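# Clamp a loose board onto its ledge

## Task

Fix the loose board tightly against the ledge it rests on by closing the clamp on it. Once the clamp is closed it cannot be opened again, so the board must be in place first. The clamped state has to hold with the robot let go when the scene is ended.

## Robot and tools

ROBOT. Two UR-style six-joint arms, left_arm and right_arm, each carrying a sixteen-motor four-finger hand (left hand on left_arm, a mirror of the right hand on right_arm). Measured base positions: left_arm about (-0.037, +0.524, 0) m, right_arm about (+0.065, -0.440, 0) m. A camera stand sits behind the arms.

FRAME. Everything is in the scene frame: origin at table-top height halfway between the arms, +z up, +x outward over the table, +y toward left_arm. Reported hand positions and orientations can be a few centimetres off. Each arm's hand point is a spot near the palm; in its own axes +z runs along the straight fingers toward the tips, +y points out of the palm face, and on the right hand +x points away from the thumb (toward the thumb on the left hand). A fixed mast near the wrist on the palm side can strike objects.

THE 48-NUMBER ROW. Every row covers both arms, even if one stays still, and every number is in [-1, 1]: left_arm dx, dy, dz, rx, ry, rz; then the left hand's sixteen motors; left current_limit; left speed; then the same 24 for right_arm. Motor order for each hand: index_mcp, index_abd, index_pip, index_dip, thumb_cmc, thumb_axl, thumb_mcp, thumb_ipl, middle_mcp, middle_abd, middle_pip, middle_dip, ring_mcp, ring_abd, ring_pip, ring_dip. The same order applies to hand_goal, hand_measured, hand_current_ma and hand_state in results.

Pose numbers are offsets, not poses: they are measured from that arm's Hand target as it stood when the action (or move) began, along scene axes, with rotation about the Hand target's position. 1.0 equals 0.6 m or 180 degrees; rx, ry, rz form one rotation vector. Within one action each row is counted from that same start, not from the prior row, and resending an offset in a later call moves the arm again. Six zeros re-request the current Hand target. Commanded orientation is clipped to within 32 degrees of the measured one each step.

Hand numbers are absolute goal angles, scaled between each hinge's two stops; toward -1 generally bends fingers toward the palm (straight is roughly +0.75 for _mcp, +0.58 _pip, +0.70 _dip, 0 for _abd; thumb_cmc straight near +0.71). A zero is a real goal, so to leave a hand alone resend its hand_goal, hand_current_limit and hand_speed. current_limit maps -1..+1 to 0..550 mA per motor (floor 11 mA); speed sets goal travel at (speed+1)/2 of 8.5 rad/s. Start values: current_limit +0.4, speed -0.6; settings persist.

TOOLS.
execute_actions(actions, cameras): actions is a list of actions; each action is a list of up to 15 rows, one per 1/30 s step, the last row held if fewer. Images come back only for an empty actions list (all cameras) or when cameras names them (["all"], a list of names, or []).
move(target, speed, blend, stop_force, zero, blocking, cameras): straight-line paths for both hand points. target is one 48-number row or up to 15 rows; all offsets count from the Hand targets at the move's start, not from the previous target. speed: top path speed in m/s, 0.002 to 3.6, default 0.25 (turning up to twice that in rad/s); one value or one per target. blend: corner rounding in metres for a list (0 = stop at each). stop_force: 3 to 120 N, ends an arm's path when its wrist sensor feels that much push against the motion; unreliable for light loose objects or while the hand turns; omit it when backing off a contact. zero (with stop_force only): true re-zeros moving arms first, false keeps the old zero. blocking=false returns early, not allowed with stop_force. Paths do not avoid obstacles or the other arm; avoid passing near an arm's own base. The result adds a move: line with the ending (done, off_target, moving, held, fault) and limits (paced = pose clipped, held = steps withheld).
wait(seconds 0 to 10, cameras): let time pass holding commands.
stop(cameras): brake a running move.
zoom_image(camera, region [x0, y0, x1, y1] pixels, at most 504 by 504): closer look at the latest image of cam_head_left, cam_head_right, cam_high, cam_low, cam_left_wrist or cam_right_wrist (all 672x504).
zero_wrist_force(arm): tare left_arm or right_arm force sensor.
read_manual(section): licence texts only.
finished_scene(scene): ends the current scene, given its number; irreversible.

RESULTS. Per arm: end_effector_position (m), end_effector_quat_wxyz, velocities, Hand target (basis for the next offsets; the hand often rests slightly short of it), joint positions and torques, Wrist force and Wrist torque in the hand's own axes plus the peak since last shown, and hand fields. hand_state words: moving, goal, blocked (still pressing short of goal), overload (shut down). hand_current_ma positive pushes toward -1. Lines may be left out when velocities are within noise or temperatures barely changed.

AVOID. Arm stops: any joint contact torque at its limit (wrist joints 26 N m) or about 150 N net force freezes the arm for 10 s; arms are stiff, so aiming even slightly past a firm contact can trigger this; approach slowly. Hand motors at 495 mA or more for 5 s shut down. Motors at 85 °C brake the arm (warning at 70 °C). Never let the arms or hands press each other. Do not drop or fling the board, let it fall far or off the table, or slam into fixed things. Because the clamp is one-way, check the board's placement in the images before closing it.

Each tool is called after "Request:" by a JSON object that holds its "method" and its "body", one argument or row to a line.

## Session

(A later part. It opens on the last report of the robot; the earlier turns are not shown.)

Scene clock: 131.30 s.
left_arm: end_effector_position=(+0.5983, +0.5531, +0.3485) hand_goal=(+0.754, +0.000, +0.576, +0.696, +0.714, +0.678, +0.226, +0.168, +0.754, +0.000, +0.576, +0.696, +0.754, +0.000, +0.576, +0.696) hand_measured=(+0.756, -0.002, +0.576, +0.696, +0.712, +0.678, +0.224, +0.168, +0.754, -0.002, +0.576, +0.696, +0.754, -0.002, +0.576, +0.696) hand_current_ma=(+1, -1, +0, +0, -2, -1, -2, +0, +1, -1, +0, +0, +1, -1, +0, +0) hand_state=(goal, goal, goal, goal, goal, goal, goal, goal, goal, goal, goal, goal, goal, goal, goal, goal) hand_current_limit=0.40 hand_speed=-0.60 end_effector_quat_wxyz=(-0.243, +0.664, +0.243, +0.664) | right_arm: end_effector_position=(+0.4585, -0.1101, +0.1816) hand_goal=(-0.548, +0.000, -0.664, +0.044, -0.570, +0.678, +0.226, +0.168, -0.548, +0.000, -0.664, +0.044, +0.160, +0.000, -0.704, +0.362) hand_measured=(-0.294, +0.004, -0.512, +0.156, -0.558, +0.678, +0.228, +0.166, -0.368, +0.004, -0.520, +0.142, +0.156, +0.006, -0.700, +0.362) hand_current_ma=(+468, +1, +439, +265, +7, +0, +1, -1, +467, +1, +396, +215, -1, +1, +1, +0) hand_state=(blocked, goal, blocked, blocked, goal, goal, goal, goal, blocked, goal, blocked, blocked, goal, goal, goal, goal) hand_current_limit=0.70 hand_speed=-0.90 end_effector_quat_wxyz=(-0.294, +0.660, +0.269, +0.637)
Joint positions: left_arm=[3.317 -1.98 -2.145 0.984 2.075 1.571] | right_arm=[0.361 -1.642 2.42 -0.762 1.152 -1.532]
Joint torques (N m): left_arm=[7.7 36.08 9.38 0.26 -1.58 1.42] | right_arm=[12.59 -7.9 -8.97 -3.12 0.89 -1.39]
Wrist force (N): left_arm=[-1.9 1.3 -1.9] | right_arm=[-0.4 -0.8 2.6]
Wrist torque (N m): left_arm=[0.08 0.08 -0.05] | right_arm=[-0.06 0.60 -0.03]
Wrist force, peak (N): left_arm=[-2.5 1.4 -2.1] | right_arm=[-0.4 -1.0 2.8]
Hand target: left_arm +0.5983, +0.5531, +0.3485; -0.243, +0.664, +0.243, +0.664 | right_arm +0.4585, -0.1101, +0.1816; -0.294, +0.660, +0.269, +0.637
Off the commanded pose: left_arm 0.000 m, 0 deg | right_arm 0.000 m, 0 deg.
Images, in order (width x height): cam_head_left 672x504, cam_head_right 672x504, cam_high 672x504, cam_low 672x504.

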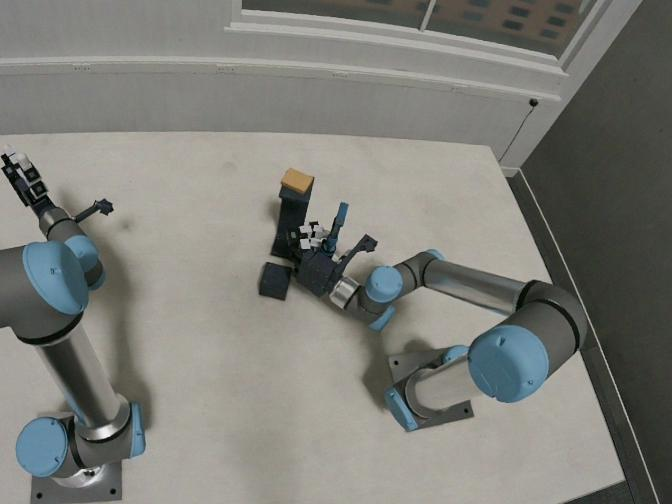

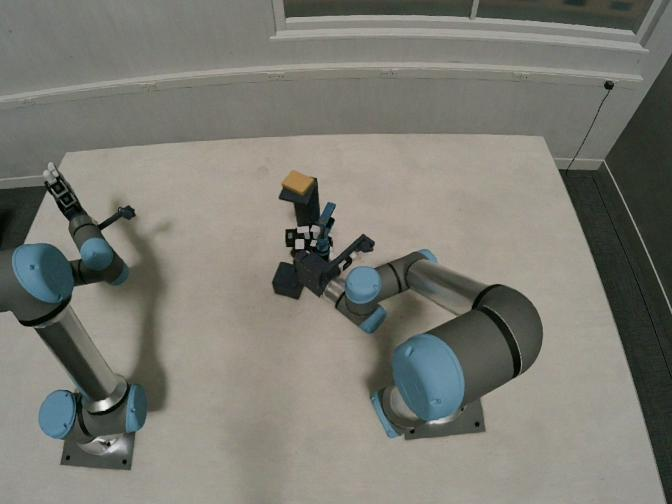

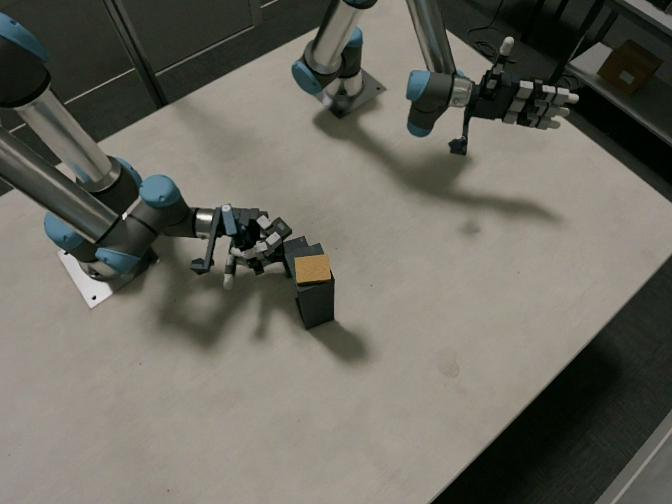

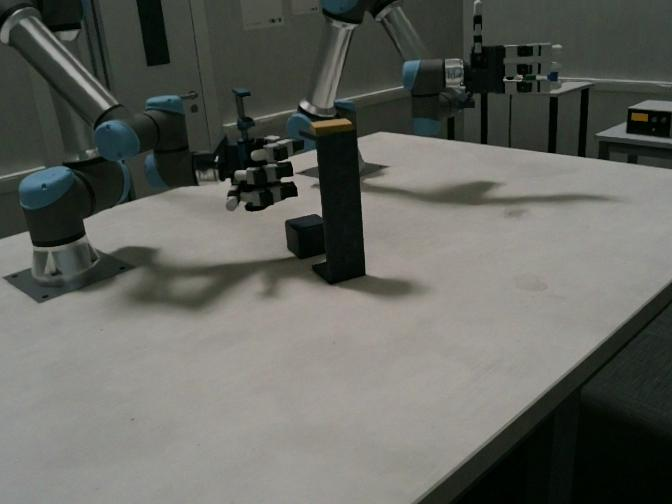

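Request:
{"method": "move", "body": {
  "target": [
    [0,0,0,0,0,0,0.754,0,0.576,0.696,0.714,0.678,0.226,0.168,0.754,0,0.576,0.696,0.754,0,0.576,0.696,0.4,-0.6,0,0,-0.0733,0,0,0.0233,-0.548,0,-0.664,0.043,-0.571,0.678,0.226,0.168,-0.548,0,-0.664,0.043,0.16,0,-0.704,0.362,0.6,-0.9],
    [0,0,0,0,0,0,0.754,0,0.576,0.696,0.714,0.678,0.226,0.168,0.754,0,0.576,0.696,0.754,0,0.576,0.696,0.4,-0.6,0.1308,-0.0363,-0.0733,0,0,0.0233,-0.548,0,-0.664,0.043,-0.571,0.678,0.226,0.168,-0.548,0,-0.664,0.043,0.16,0,-0.704,0.362,0.6,-0.9]
  ],
  "speed": 0.1,
  "cameras": ["cam_head_left","cam_head_right","cam_high","cam_low","cam_right_wrist"]
}}

Request:
{"method": "zoom_image", "body": {
  "camera": "cam_low",
  "region": [240, 90, 360, 210]
}}

Request:
{"method": "zoom_image", "body": {
  "camera": "cam_head_left",
  "region": [270, 150, 370, 250]
}}

Request:
{"method": "zoom_image", "body": {
  "camera": "cam_head_right",
  "region": [270, 150, 370, 250]
}}

Request:
{"method": "zoom_image", "body": {
  "camera": "cam_high",
  "region": [220, 210, 360, 350]
}}

Scene clock: 136.87 s.
left_arm: end_effector_position=(+0.5983, +0.5531, +0.3485) hand_goal=(+0.754, +0.000, +0.576, +0.696, +0.714, +0.678, +0.226, +0.168, +0.754, +0.000, +0.576, +0.696, +0.754, +0.000, +0.576, +0.696) hand_measured=(+0.756, -0.002, +0.576, +0.696, +0.712, +0.678, +0.224, +0.168, +0.754, -0.002, +0.576, +0.696, +0.754, -0.002, +0.576, +0.696) hand_current_ma=(+1, -1, +0, +0, -2, -1, -2, +0, +1, -1, +0, +0, +1, -1, +0, +0) hand_state=(goal, goal, goal, goal, goal, goal, goal, goal, goal, goal, goal, goal, goal, goal, goal, goal) hand_current_limit=0.40 hand_speed=-0.60 end_effector_quat_wxyz=(-0.243, +0.664, +0.243, +0.664) | right_arm: end_effector_position=(+0.5369, -0.1318, +0.1376) hand_goal=(-0.548, +0.000, -0.664, +0.044, -0.570, +0.678, +0.226, +0.168, -0.548, +0.000, -0.664, +0.044, +0.160, +0.000, -0.704, +0.362) hand_measured=(-0.294, +0.004, -0.512, +0.156, -0.558, +0.678, +0.228, +0.166, -0.368, +0.004, -0.520, +0.142, +0.158, +0.006, -0.702, +0.362) hand_current_ma=(+440, +1, +439, +265, +7, +0, +1, -1, +440, +1, +396, +215, -1, +1, +1, +0) hand_state=(blocked, goal, blocked, blocked, goal, goal, goal, goal, blocked, goal, blocked, blocked, goal, goal, goal, goal) hand_current_limit=0.60 hand_speed=-0.90 end_effector_quat_wxyz=(-0.317, +0.649, +0.293, +0.626)
Joint positions: left_arm=[3.317 -1.98 -2.145 0.984 2.075 1.571] | right_arm=[0.136 -1.429 2.366 -0.918 0.853 -1.538]
Joint torques (N m): left_arm=[7.87 36 8.61 0.42 -1.68 1.45] | right_arm=[-13.55 -12.86 -26.28 -0.86 -1.96 -1.85]
Wrist force (N): left_arm=[-2.2 1.3 -1.9] | right_arm=[-0.3 -0.5 2.4]
Wrist torque (N m): left_arm=[0.07 0.10 -0.06] | right_arm=[-0.04 0.60 0.02]
Wrist force, peak (N): left_arm=[-2.4 1.5 -2.1] | right_arm=[-0.1 -0.9 2.9]
Hand target: left_arm +0.5983, +0.5531, +0.3485; -0.243, +0.664, +0.243, +0.664 | right_arm +0.5370, -0.1318, +0.1376; -0.317, +0.649, +0.293, +0.626
Off the commanded pose: left_arm 0.000 m, 0 deg | right_arm 0.000 m, 0 deg.
move: done
camera_calibration:
cam_right_wrist: T_world_to_cam=[[0.454149, -0.379594, -0.806013, -0.151309], [-0.89085, -0.20525, -0.405288, 0.464012], [-0.0115889, 0.902098, -0.431376, 0.304264], [0, 0, 0, 1]] pos_world=[0.485608, -0.236674, 0.197354]
Images, in order (width x height): cam_head_left 672x504, cam_head_right 672x504, cam_high 672x504, cam_low 672x504, cam_right_wrist 672x504.

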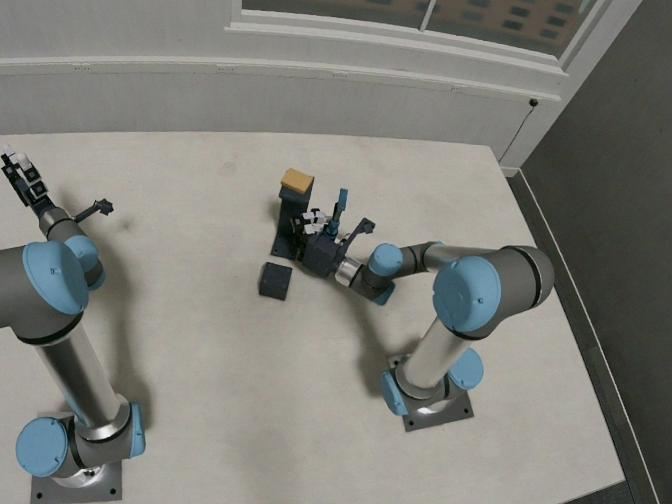

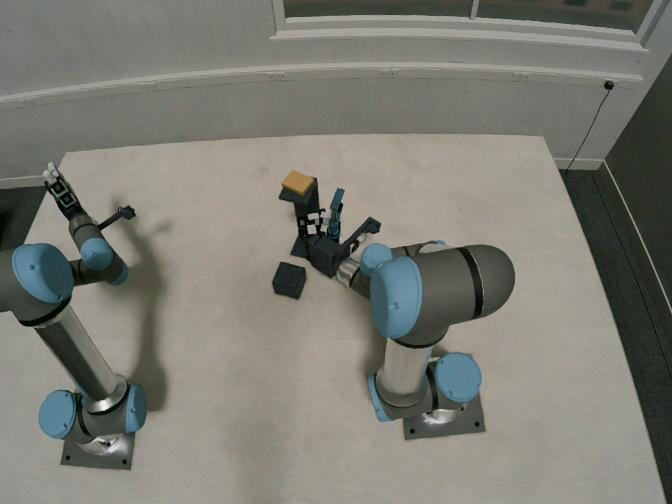

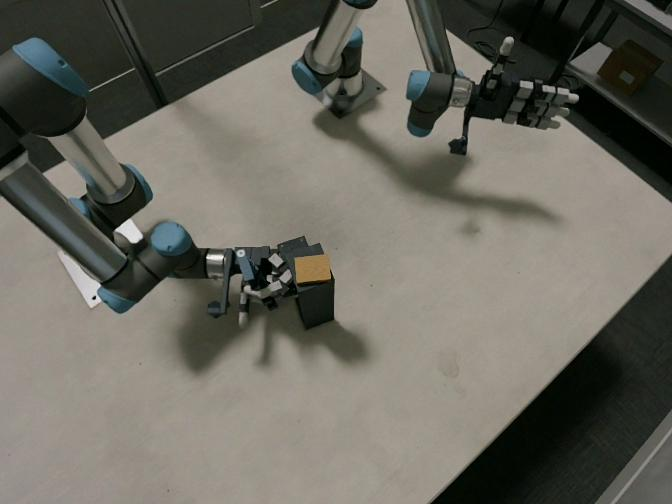

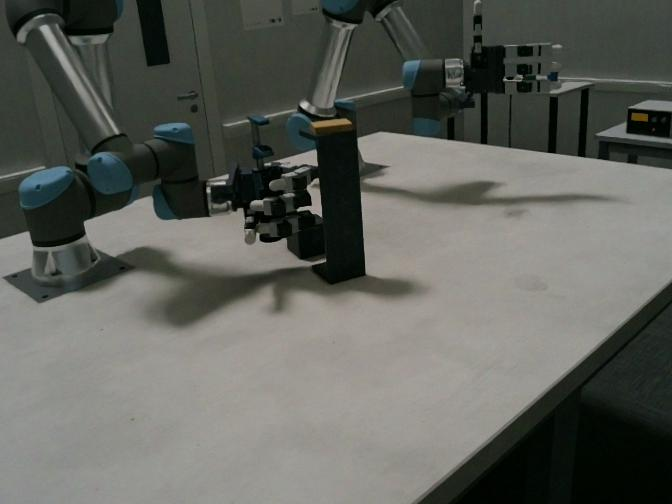

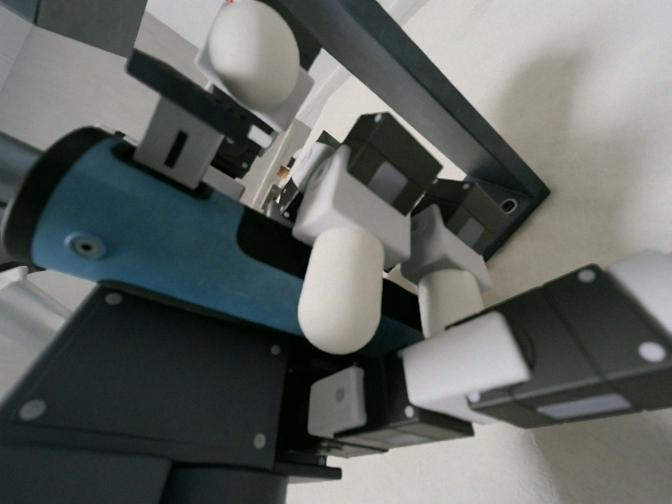

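Scaled by 4.200 from the camera's 672x504 image, which has a finer 960x720 frame.

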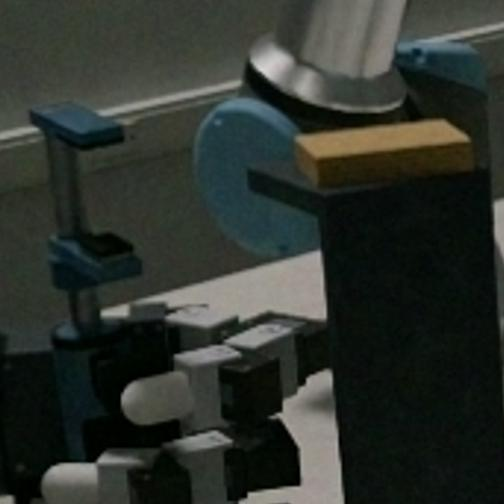

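Scaled by 5.040 from the camera's 672x504 image, which has a finer 960x720 frame.

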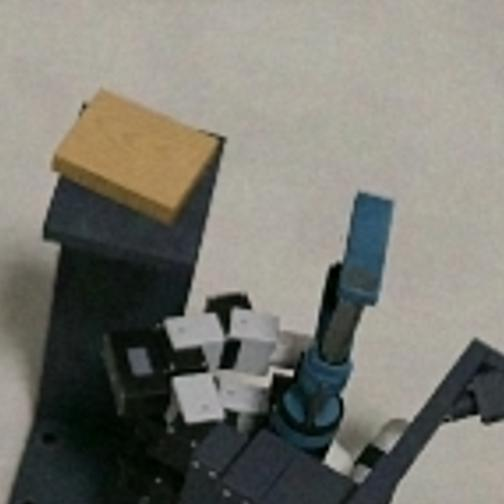

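Scaled by 5.040 from the camera's 672x504 image, which has a finer 960x720 frame.

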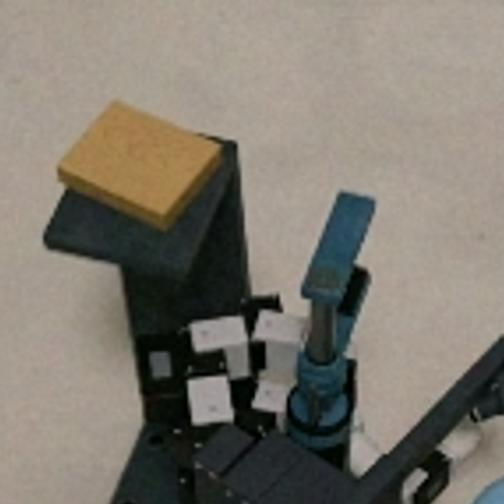

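Scaled by 3.600 from the camera's 672x504 image, which has a finer 960x720 frame.

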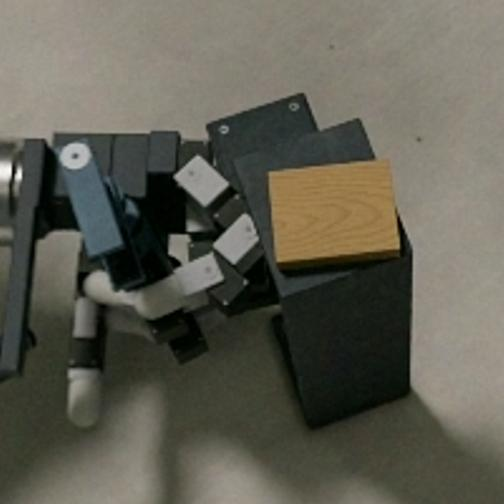

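Request:
{"method": "move", "body": {
  "target": [
    [0,0,0,0,0,0,0.754,0,0.576,0.696,0.714,0.678,0.226,0.168,0.754,0,0.576,0.696,0.754,0,0.576,0.696,0.4,-0.6,-0.0267,-0.0964,0,0,0,0.02,-0.548,0,-0.664,0.043,-0.571,0.678,0.226,0.168,-0.548,0,-0.664,0.043,0.16,0,-0.704,0.362,0.6,-0.9],
    [0,0,0,0,0,0,0.754,0,0.576,0.696,0.714,0.678,0.226,0.168,0.754,0,0.576,0.696,0.754,0,0.576,0.696,0.4,-0.6,-0.0778,-0.0882,0,0,0,0.5083,-0.548,0,-0.664,0.043,-0.571,0.678,0.226,0.168,-0.548,0,-0.664,0.043,0.16,0,-0.704,0.362,0.6,-0.9]
  ],
  "speed": [0.15, 0.25],
  "blend": [0.02, 0],
  "cameras": ["cam_head_left","cam_head_right","cam_high","cam_low","cam_right_wrist"]
}}

Request:
{"method": "zoom_image", "body": {
  "camera": "cam_low",
  "region": [240, 90, 380, 230]
}}

Request:
{"method": "zoom_image", "body": {
  "camera": "cam_head_left",
  "region": [270, 150, 400, 280]
}}

Request:
{"method": "zoom_image", "body": {
  "camera": "cam_head_right",
  "region": [270, 150, 400, 280]
}}

Request:
{"method": "zoom_image", "body": {
  "camera": "cam_high",
  "region": [200, 210, 360, 370]
}}

Scene clock: 148.50 s.
left_arm: end_effector_position=(+0.5983, +0.5531, +0.3485) hand_goal=(+0.754, +0.000, +0.576, +0.696, +0.714, +0.678, +0.226, +0.168, +0.754, +0.000, +0.576, +0.696, +0.754, +0.000, +0.576, +0.696) hand_measured=(+0.756, -0.002, +0.576, +0.696, +0.712, +0.678, +0.224, +0.168, +0.754, -0.002, +0.576, +0.696, +0.754, -0.002, +0.576, +0.696) hand_current_ma=(+1, -1, +0, +0, -2, -1, -2, +0, +1, -1, +0, +0, +1, -1, +0, +0) hand_state=(goal, goal, goal, goal, goal, goal, goal, goal, goal, goal, goal, goal, goal, goal, goal, goal) hand_current_limit=0.40 hand_speed=-0.60 end_effector_quat_wxyz=(-0.243, +0.664, +0.243, +0.664) | right_arm: end_effector_position=(+0.4903, -0.1848, +0.1376) hand_goal=(-0.548, +0.000, -0.664, +0.044, -0.570, +0.678, +0.226, +0.168, -0.548, +0.000, -0.664, +0.044, +0.160, +0.000, -0.704, +0.362) hand_measured=(-0.294, +0.004, -0.512, +0.156, -0.558, +0.678, +0.228, +0.166, -0.368, +0.004, -0.520, +0.142, +0.158, +0.006, -0.702, +0.362) hand_current_ma=(+440, +1, +439, +265, +7, +0, +1, -1, +440, +1, +396, +215, +0, +1, +1, +0) hand_state=(blocked, goal, blocked, blocked, goal, goal, goal, goal, blocked, goal, blocked, blocked, goal, goal, goal, goal) hand_current_limit=0.60 hand_speed=-0.90 end_effector_quat_wxyz=(+0.670, -0.243, -0.669, -0.210)
Joint positions: left_arm=[3.317 -1.98 -2.145 0.984 2.075 1.571] | right_arm=[-0.193 -0.979 1.664 -0.701 -1.072 -1.518]
Joint torques (N m): left_arm=[8.11 36.26 7.68 0.41 -1.67 1.25] | right_arm=[14.21 -28.27 -25.68 2.9 -2.15 -1.85]
Wrist force (N): left_arm=[-2.3 1.4 -2.0] | right_arm=[-0.5 -0.6 2.4]
Wrist torque (N m): left_arm=[0.09 0.11 -0.08] | right_arm=[-0.06 0.63 0.00]
Wrist force, peak (N): left_arm=[-2.2 1.8 -2.1] | right_arm=[-0.1 -1.0 3.8]
Hand target: left_arm +0.5983, +0.5531, +0.3485; -0.243, +0.664, +0.243, +0.664 | right_arm +0.4903, -0.1848, +0.1376; +0.670, -0.243, -0.669, -0.210
Off the commanded pose: left_arm 0.000 m, 0 deg | right_arm 0.000 m, 0 deg.
move: done
camera_calibration:
cam_right_wrist: T_world_to_cam=[[0.367695, 0.463839, -0.806011, 0.0480047], [0.228277, -0.885229, -0.405289, -0.262784], [-0.901493, -0.034971, -0.431378, 0.614693], [0, 0, 0, 1]] pos_world=[0.596477, -0.233394, 0.197354]
Images, in order (width x height): cam_head_left 672x504, cam_head_right 672x504, cam_high 672x504, cam_low 672x504, cam_right_wrist 672x504.

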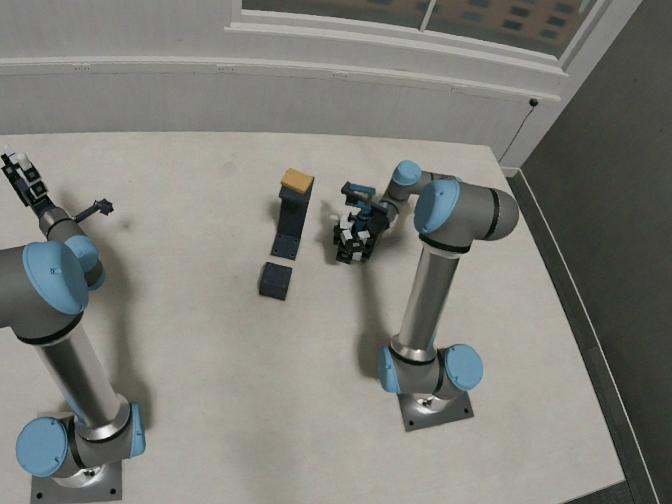

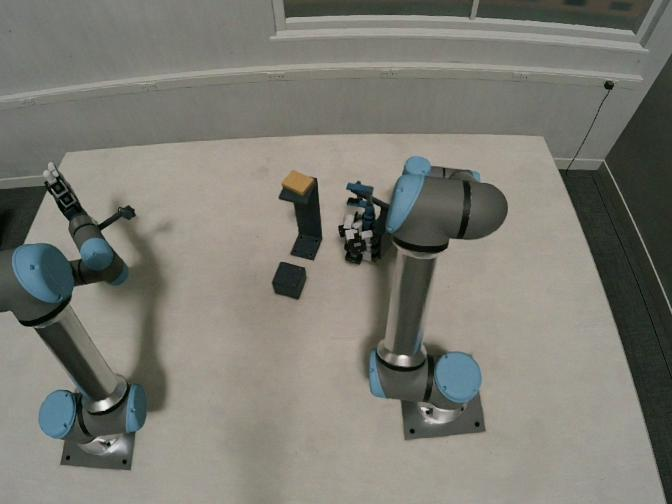

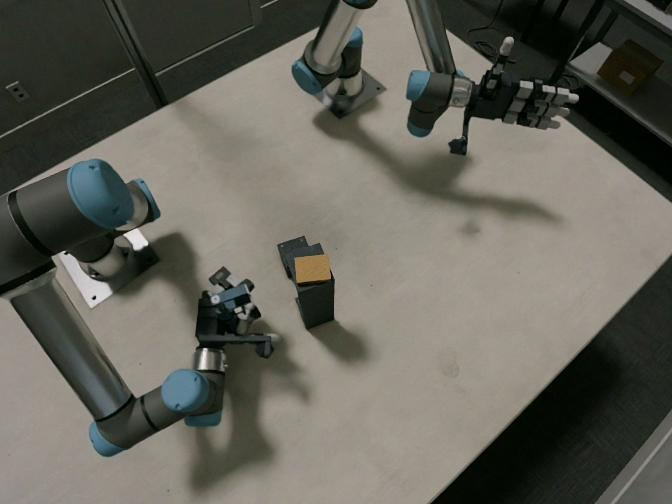

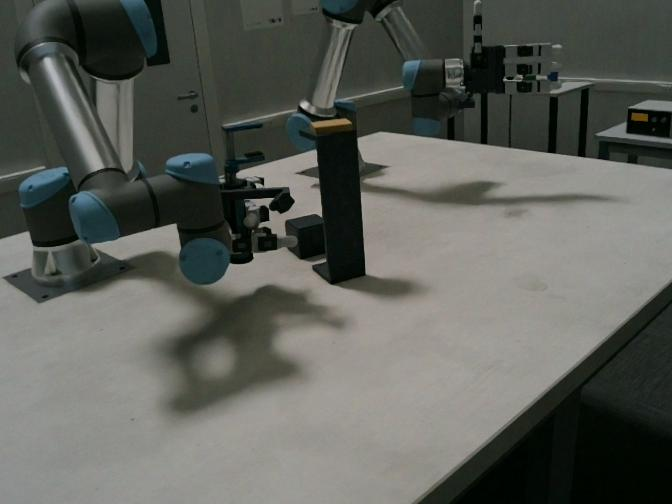

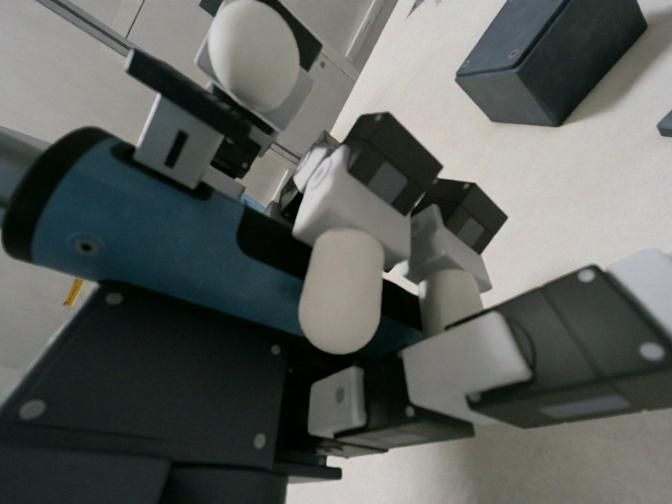

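Scaled by 3.600 from the camera's 672x504 image, which has a finer 960x720 frame.

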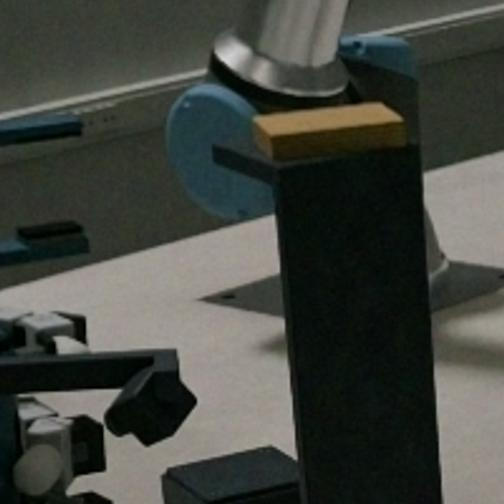

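Scaled by 3.877 from the camera's 672x504 image, which has a finer 960x720 frame.

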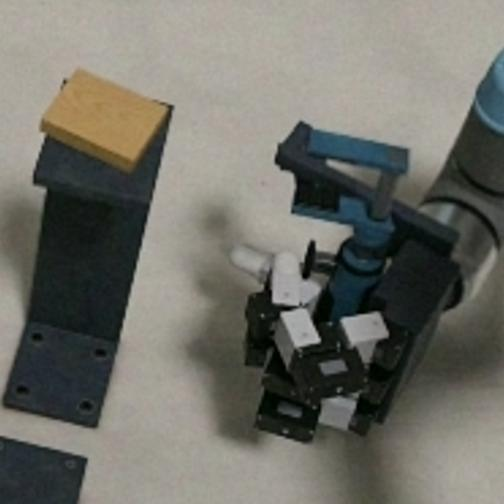

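Scaled by 3.877 from the camera's 672x504 image, which has a finer 960x720 frame.

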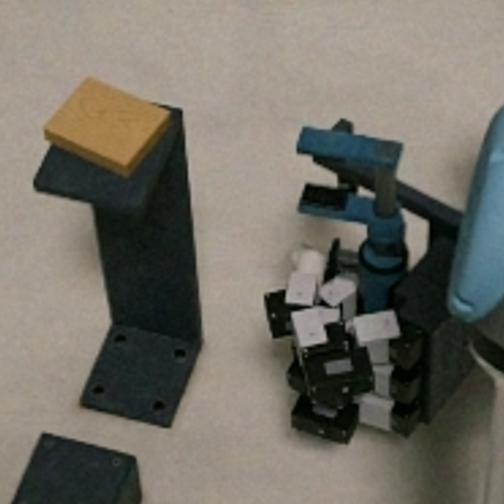

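Scaled by 3.150 from the camera's 672x504 image, which has a finer 960x720 frame.

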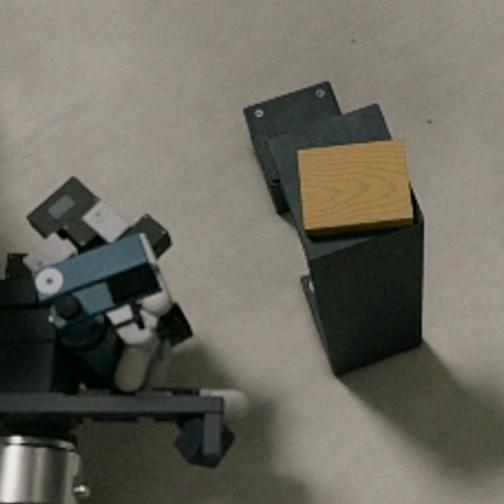

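Request:
{"method": "zoom_image", "body": {
  "camera": "cam_head_left",
  "region": [330, 170, 390, 230]
}}

Request:
{"method": "zoom_image", "body": {
  "camera": "cam_head_right",
  "region": [330, 170, 390, 230]
}}

Request:
{"method": "zoom_image", "body": {
  "camera": "cam_low",
  "region": [210, 100, 350, 240]
}}

Scaled by 8.400 from the camera's 672x504 image, which has a finer 960x720 frame.

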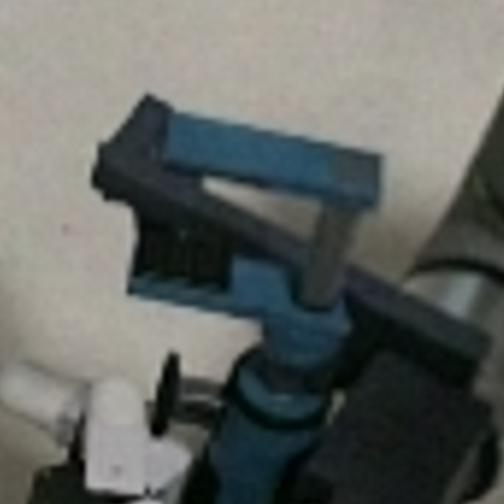

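Scaled by 8.400 from the camera's 672x504 image, which has a finer 960x720 frame.

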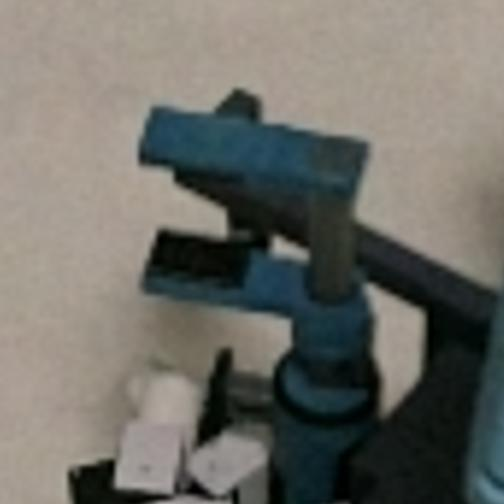

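Scaled by 3.600 from the camera's 672x504 image, which has a finer 960x720 frame.

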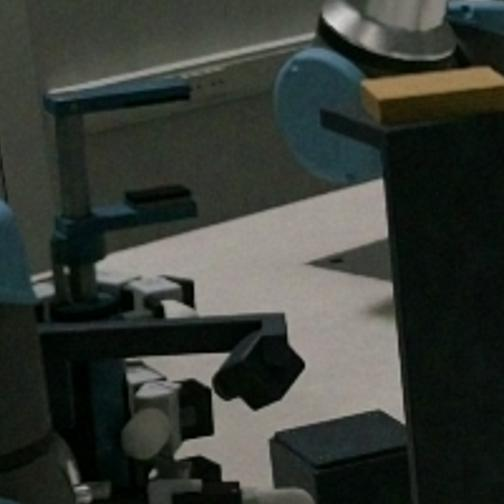

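Request:
{"method": "move", "body": {
  "target": [0,0,0,0,0,0,0.754,0,0.576,0.696,0.714,0.678,0.226,0.168,0.754,0,0.576,0.696,0.754,0,0.576,0.696,0.4,-0.6,0,0,-0.0117,0.01317,-0.0044,0,-0.548,0,-0.664,0.043,-0.571,0.678,0.95,0.168,-0.548,0,-0.664,0.043,0.16,0,-0.704,0.362,0.6,-0.7],
  "speed": 0.1
}}

Request:
{"method": "move", "body": {
  "target": [0,0,0,0,0,0,0.754,0,0.576,0.696,0.714,0.678,0.226,0.168,0.754,0,0.576,0.696,0.754,0,0.576,0.696,0.4,-0.6,0.0102,0.1367,0,0,0,0,-0.548,0,-0.664,0.043,-0.571,0.678,0.95,0.168,-0.548,0,-0.664,0.043,0.16,0,-0.704,0.362,0.6,-0.7],
  "speed": 0.08,
  "stop_force": 12,
  "cameras": ["cam_head_left","cam_head_right","cam_high","cam_low","cam_right_wrist"]
}}

Request:
{"method": "zoom_image", "body": {
  "camera": "cam_low",
  "region": [250, 100, 350, 200]
}}

Request:
{"method": "zoom_image", "body": {
  "camera": "cam_head_left",
  "region": [270, 150, 370, 250]
}}

Request:
{"method": "zoom_image", "body": {
  "camera": "cam_head_right",
  "region": [270, 150, 370, 250]
}}

Request:
{"method": "zoom_image", "body": {
  "camera": "cam_high",
  "region": [210, 210, 350, 350]
}}

Scene clock: 158.33 s.
left_arm: end_effector_position=(+0.5983, +0.5531, +0.3485) hand_goal=(+0.754, +0.000, +0.576, +0.696, +0.714, +0.678, +0.226, +0.168, +0.754, +0.000, +0.576, +0.696, +0.754, +0.000, +0.576, +0.696) hand_measured=(+0.756, -0.002, +0.576, +0.696, +0.712, +0.678, +0.224, +0.168, +0.754, -0.002, +0.576, +0.696, +0.754, -0.002, +0.576, +0.696) hand_current_ma=(+1, -1, +0, +0, -2, -1, -2, +0, +1, -1, +0, +0, +1, -1, +0, +0) hand_state=(goal, goal, goal, goal, goal, goal, goal, goal, goal, goal, goal, goal, goal, goal, goal, goal) hand_current_limit=0.40 hand_speed=-0.60 end_effector_quat_wxyz=(-0.243, +0.664, +0.243, +0.664) | right_arm: end_effector_position=(+0.4903, -0.1848, +0.1306) hand_goal=(-0.548, +0.000, -0.664, +0.044, -0.570, +0.678, +0.950, +0.168, -0.548, +0.000, -0.664, +0.044, +0.160, +0.000, -0.704, +0.362) hand_measured=(-0.302, +0.004, -0.546, +0.112, -0.556, +0.676, +0.948, +0.166, -0.368, +0.004, -0.520, +0.142, +0.158, +0.006, -0.702, +0.362) hand_current_ma=(+440, +1, +290, +118, +8, +0, -1, -1, +440, +1, +396, +215, +0, +1, +1, +0) hand_state=(blocked, goal, blocked, blocked, goal, goal, goal, goal, blocked, goal, blocked, blocked, goal, goal, goal, goal) hand_current_limit=0.60 hand_speed=-0.70 end_effector_quat_wxyz=(+0.670, -0.228, -0.670, -0.225)
Joint positions: left_arm=[3.317 -1.98 -2.145 0.984 2.075 1.571] | right_arm=[-0.195 -0.956 1.668 -0.713 -1.074 -1.567]
Joint torques (N m): left_arm=[7.28 36.79 7.14 0.66 -1.79 1.27] | right_arm=[-13.78 -30.4 -2.21 0.73 -1.89 -1.64]
Wrist force (N): left_arm=[-2.1 1.6 -2.0] | right_arm=[-0.7 -0.6 2.4]
Wrist torque (N m): left_arm=[0.11 0.08 -0.06] | right_arm=[-0.07 0.71 -0.03]
Wrist force, peak (N): left_arm=[-2.1 1.5 -2.1] | right_arm=[-0.8 -0.7 2.4]
Hand target: left_arm +0.5983, +0.5531, +0.3485; -0.243, +0.664, +0.243, +0.664 | right_arm +0.4903, -0.1848, +0.1306; +0.670, -0.228, -0.670, -0.225
Off the commanded pose: left_arm 0.000 m, 0 deg | right_arm 0.000 m, 0 deg.
move: done

Scene clock: 160.37 s.
left_arm: end_effector_position=(+0.5983, +0.5531, +0.3485) hand_goal=(+0.754, +0.000, +0.576, +0.696, +0.714, +0.678, +0.226, +0.168, +0.754, +0.000, +0.576, +0.696, +0.754, +0.000, +0.576, +0.696) hand_measured=(+0.756, -0.002, +0.576, +0.696, +0.712, +0.678, +0.224, +0.168, +0.754, -0.002, +0.576, +0.696, +0.754, -0.002, +0.576, +0.696) hand_current_ma=(+1, -1, +0, +0, -2, -1, -2, +0, +1, -1, +0, +0, +1, -1, +0, +0) hand_state=(goal, goal, goal, goal, goal, goal, goal, goal, goal, goal, goal, goal, goal, goal, goal, goal) hand_current_limit=0.40 hand_speed=-0.60 end_effector_quat_wxyz=(-0.243, +0.664, +0.243, +0.664) | right_arm: end_effector_position=(+0.4965, -0.1027, +0.1306) hand_goal=(-0.548, +0.000, -0.664, +0.044, -0.570, +0.678, +0.950, +0.168, -0.548, +0.000, -0.664, +0.044, +0.160, +0.000, -0.704, +0.362) hand_measured=(-0.304, +0.004, -0.546, +0.112, -0.556, +0.676, +0.948, +0.166, -0.368, +0.004, -0.520, +0.142, +0.158, +0.006, -0.702, +0.362) hand_current_ma=(+440, +1, +290, +118, +8, +0, -1, -1, +440, +1, +396, +215, +0, +1, +1, +0) hand_state=(blocked, goal, blocked, blocked, goal, goal, goal, goal, blocked, goal, blocked, blocked, goal, goal, goal, goal) hand_current_limit=0.60 hand_speed=-0.70 end_effector_quat_wxyz=(+0.670, -0.228, -0.670, -0.225)
Joint positions: left_arm=[3.317 -1.98 -2.145 0.984 2.075 1.571] | right_arm=[-0.045 -0.921 1.604 -0.683 -0.924 -1.566]
Joint torques (N m): left_arm=[7.62 36.17 6.26 0.61 -1.7 1.32] | right_arm=[15.1 -31.13 -25.81 2.77 2.03 -1.23]
Wrist force (N): left_arm=[-2.2 1.5 -1.8] | right_arm=[-0.4 -0.6 2.6]
Wrist torque (N m): left_arm=[0.10 0.10 -0.07] | right_arm=[-0.09 0.65 -0.02]
Wrist force, peak (N): left_arm=[-2.3 1.6 -2.0] | right_arm=[-0.5 0.2 3.1]
Hand target: left_arm +0.5983, +0.5531, +0.3485; -0.243, +0.664, +0.243, +0.664 | right_arm +0.4965, -0.1027, +0.1306; +0.670, -0.228, -0.670, -0.225
Off the commanded pose: left_arm 0.000 m, 0 deg | right_arm 0.000 m, 0 deg.
move: done
camera_calibration:
cam_right_wrist: T_world_to_cam=[[0.378552, 0.496673, -0.781034, -0.00319408], [0.234272, -0.86777, -0.438282, -0.191243], [-0.895441, -0.0170622, -0.444853, 0.620667], [0, 0, 0, 1]] pos_world=[0.601783, -0.153779, 0.189792]
Images, in order (width x height): cam_head_left 672x504, cam_head_right 672x504, cam_high 672x504, cam_low 672x504, cam_right_wrist 672x504.

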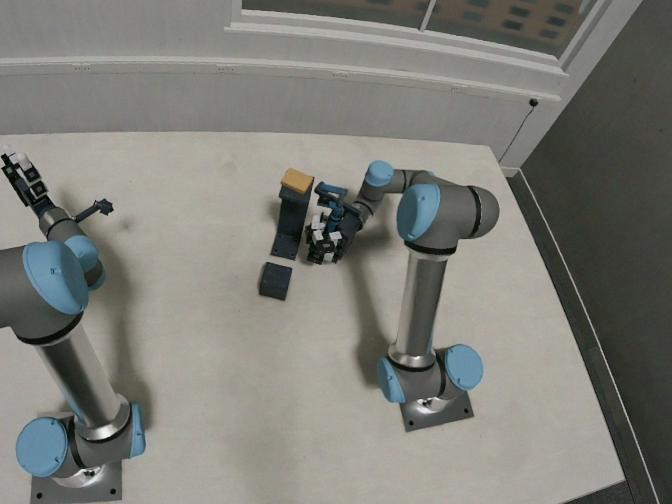

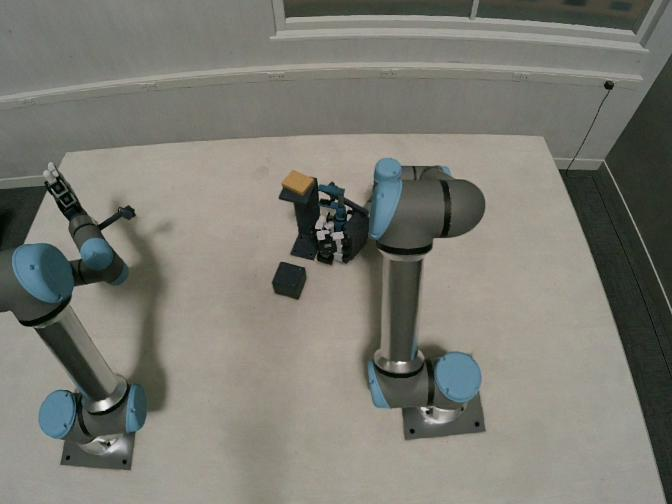

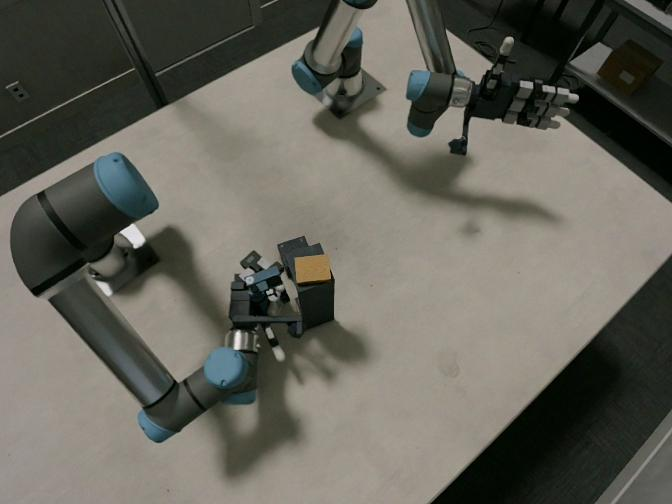

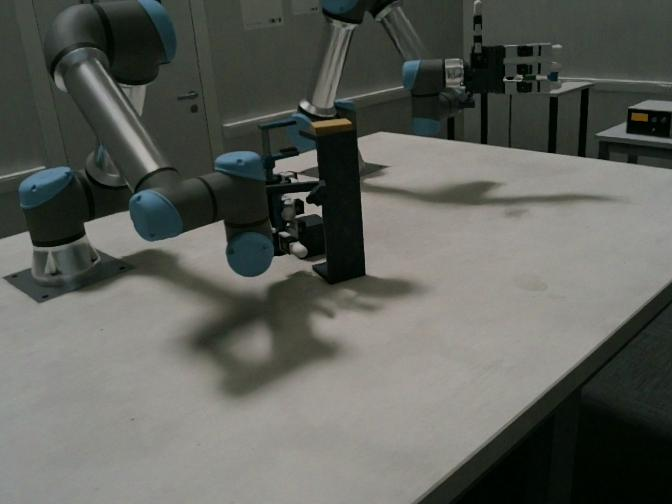

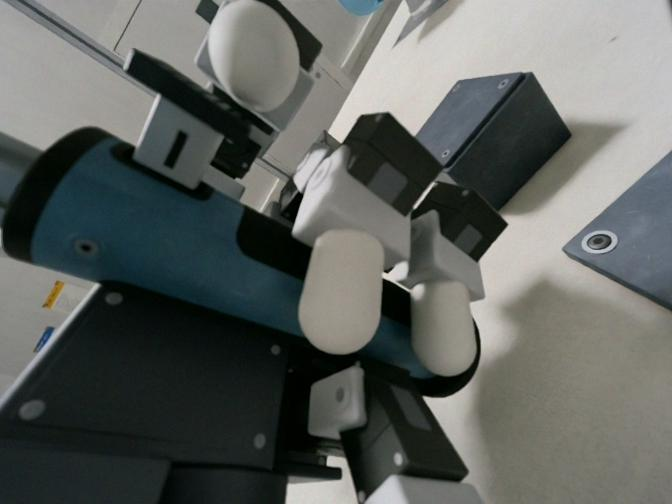

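Scaled by 5.040 from the camera's 672x504 image, which has a finer 960x720 frame.

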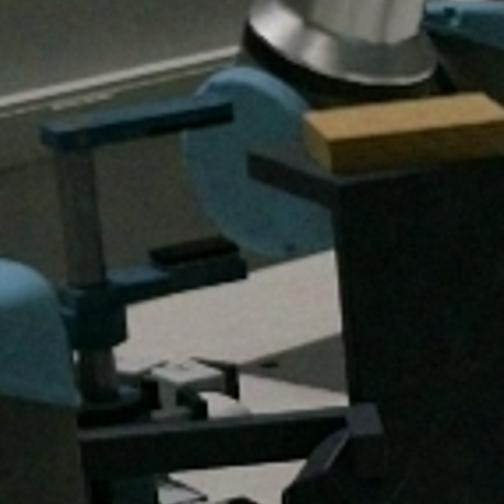

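Scaled by 5.040 from the camera's 672x504 image, which has a finer 960x720 frame.

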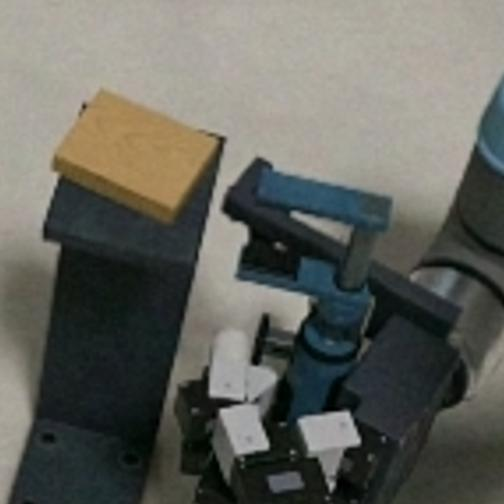

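Scaled by 5.040 from the camera's 672x504 image, which has a finer 960x720 frame.

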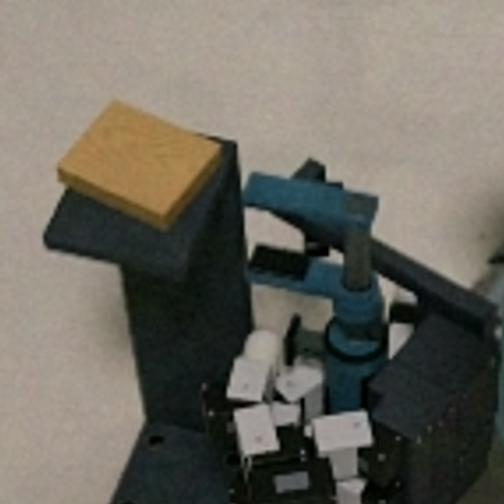

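Scaled by 3.600 from the camera's 672x504 image, which has a finer 960x720 frame.

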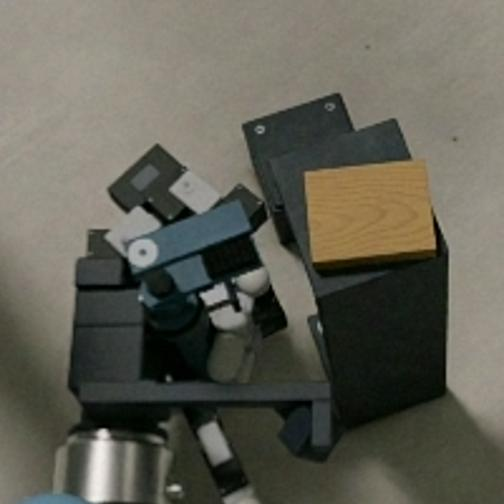

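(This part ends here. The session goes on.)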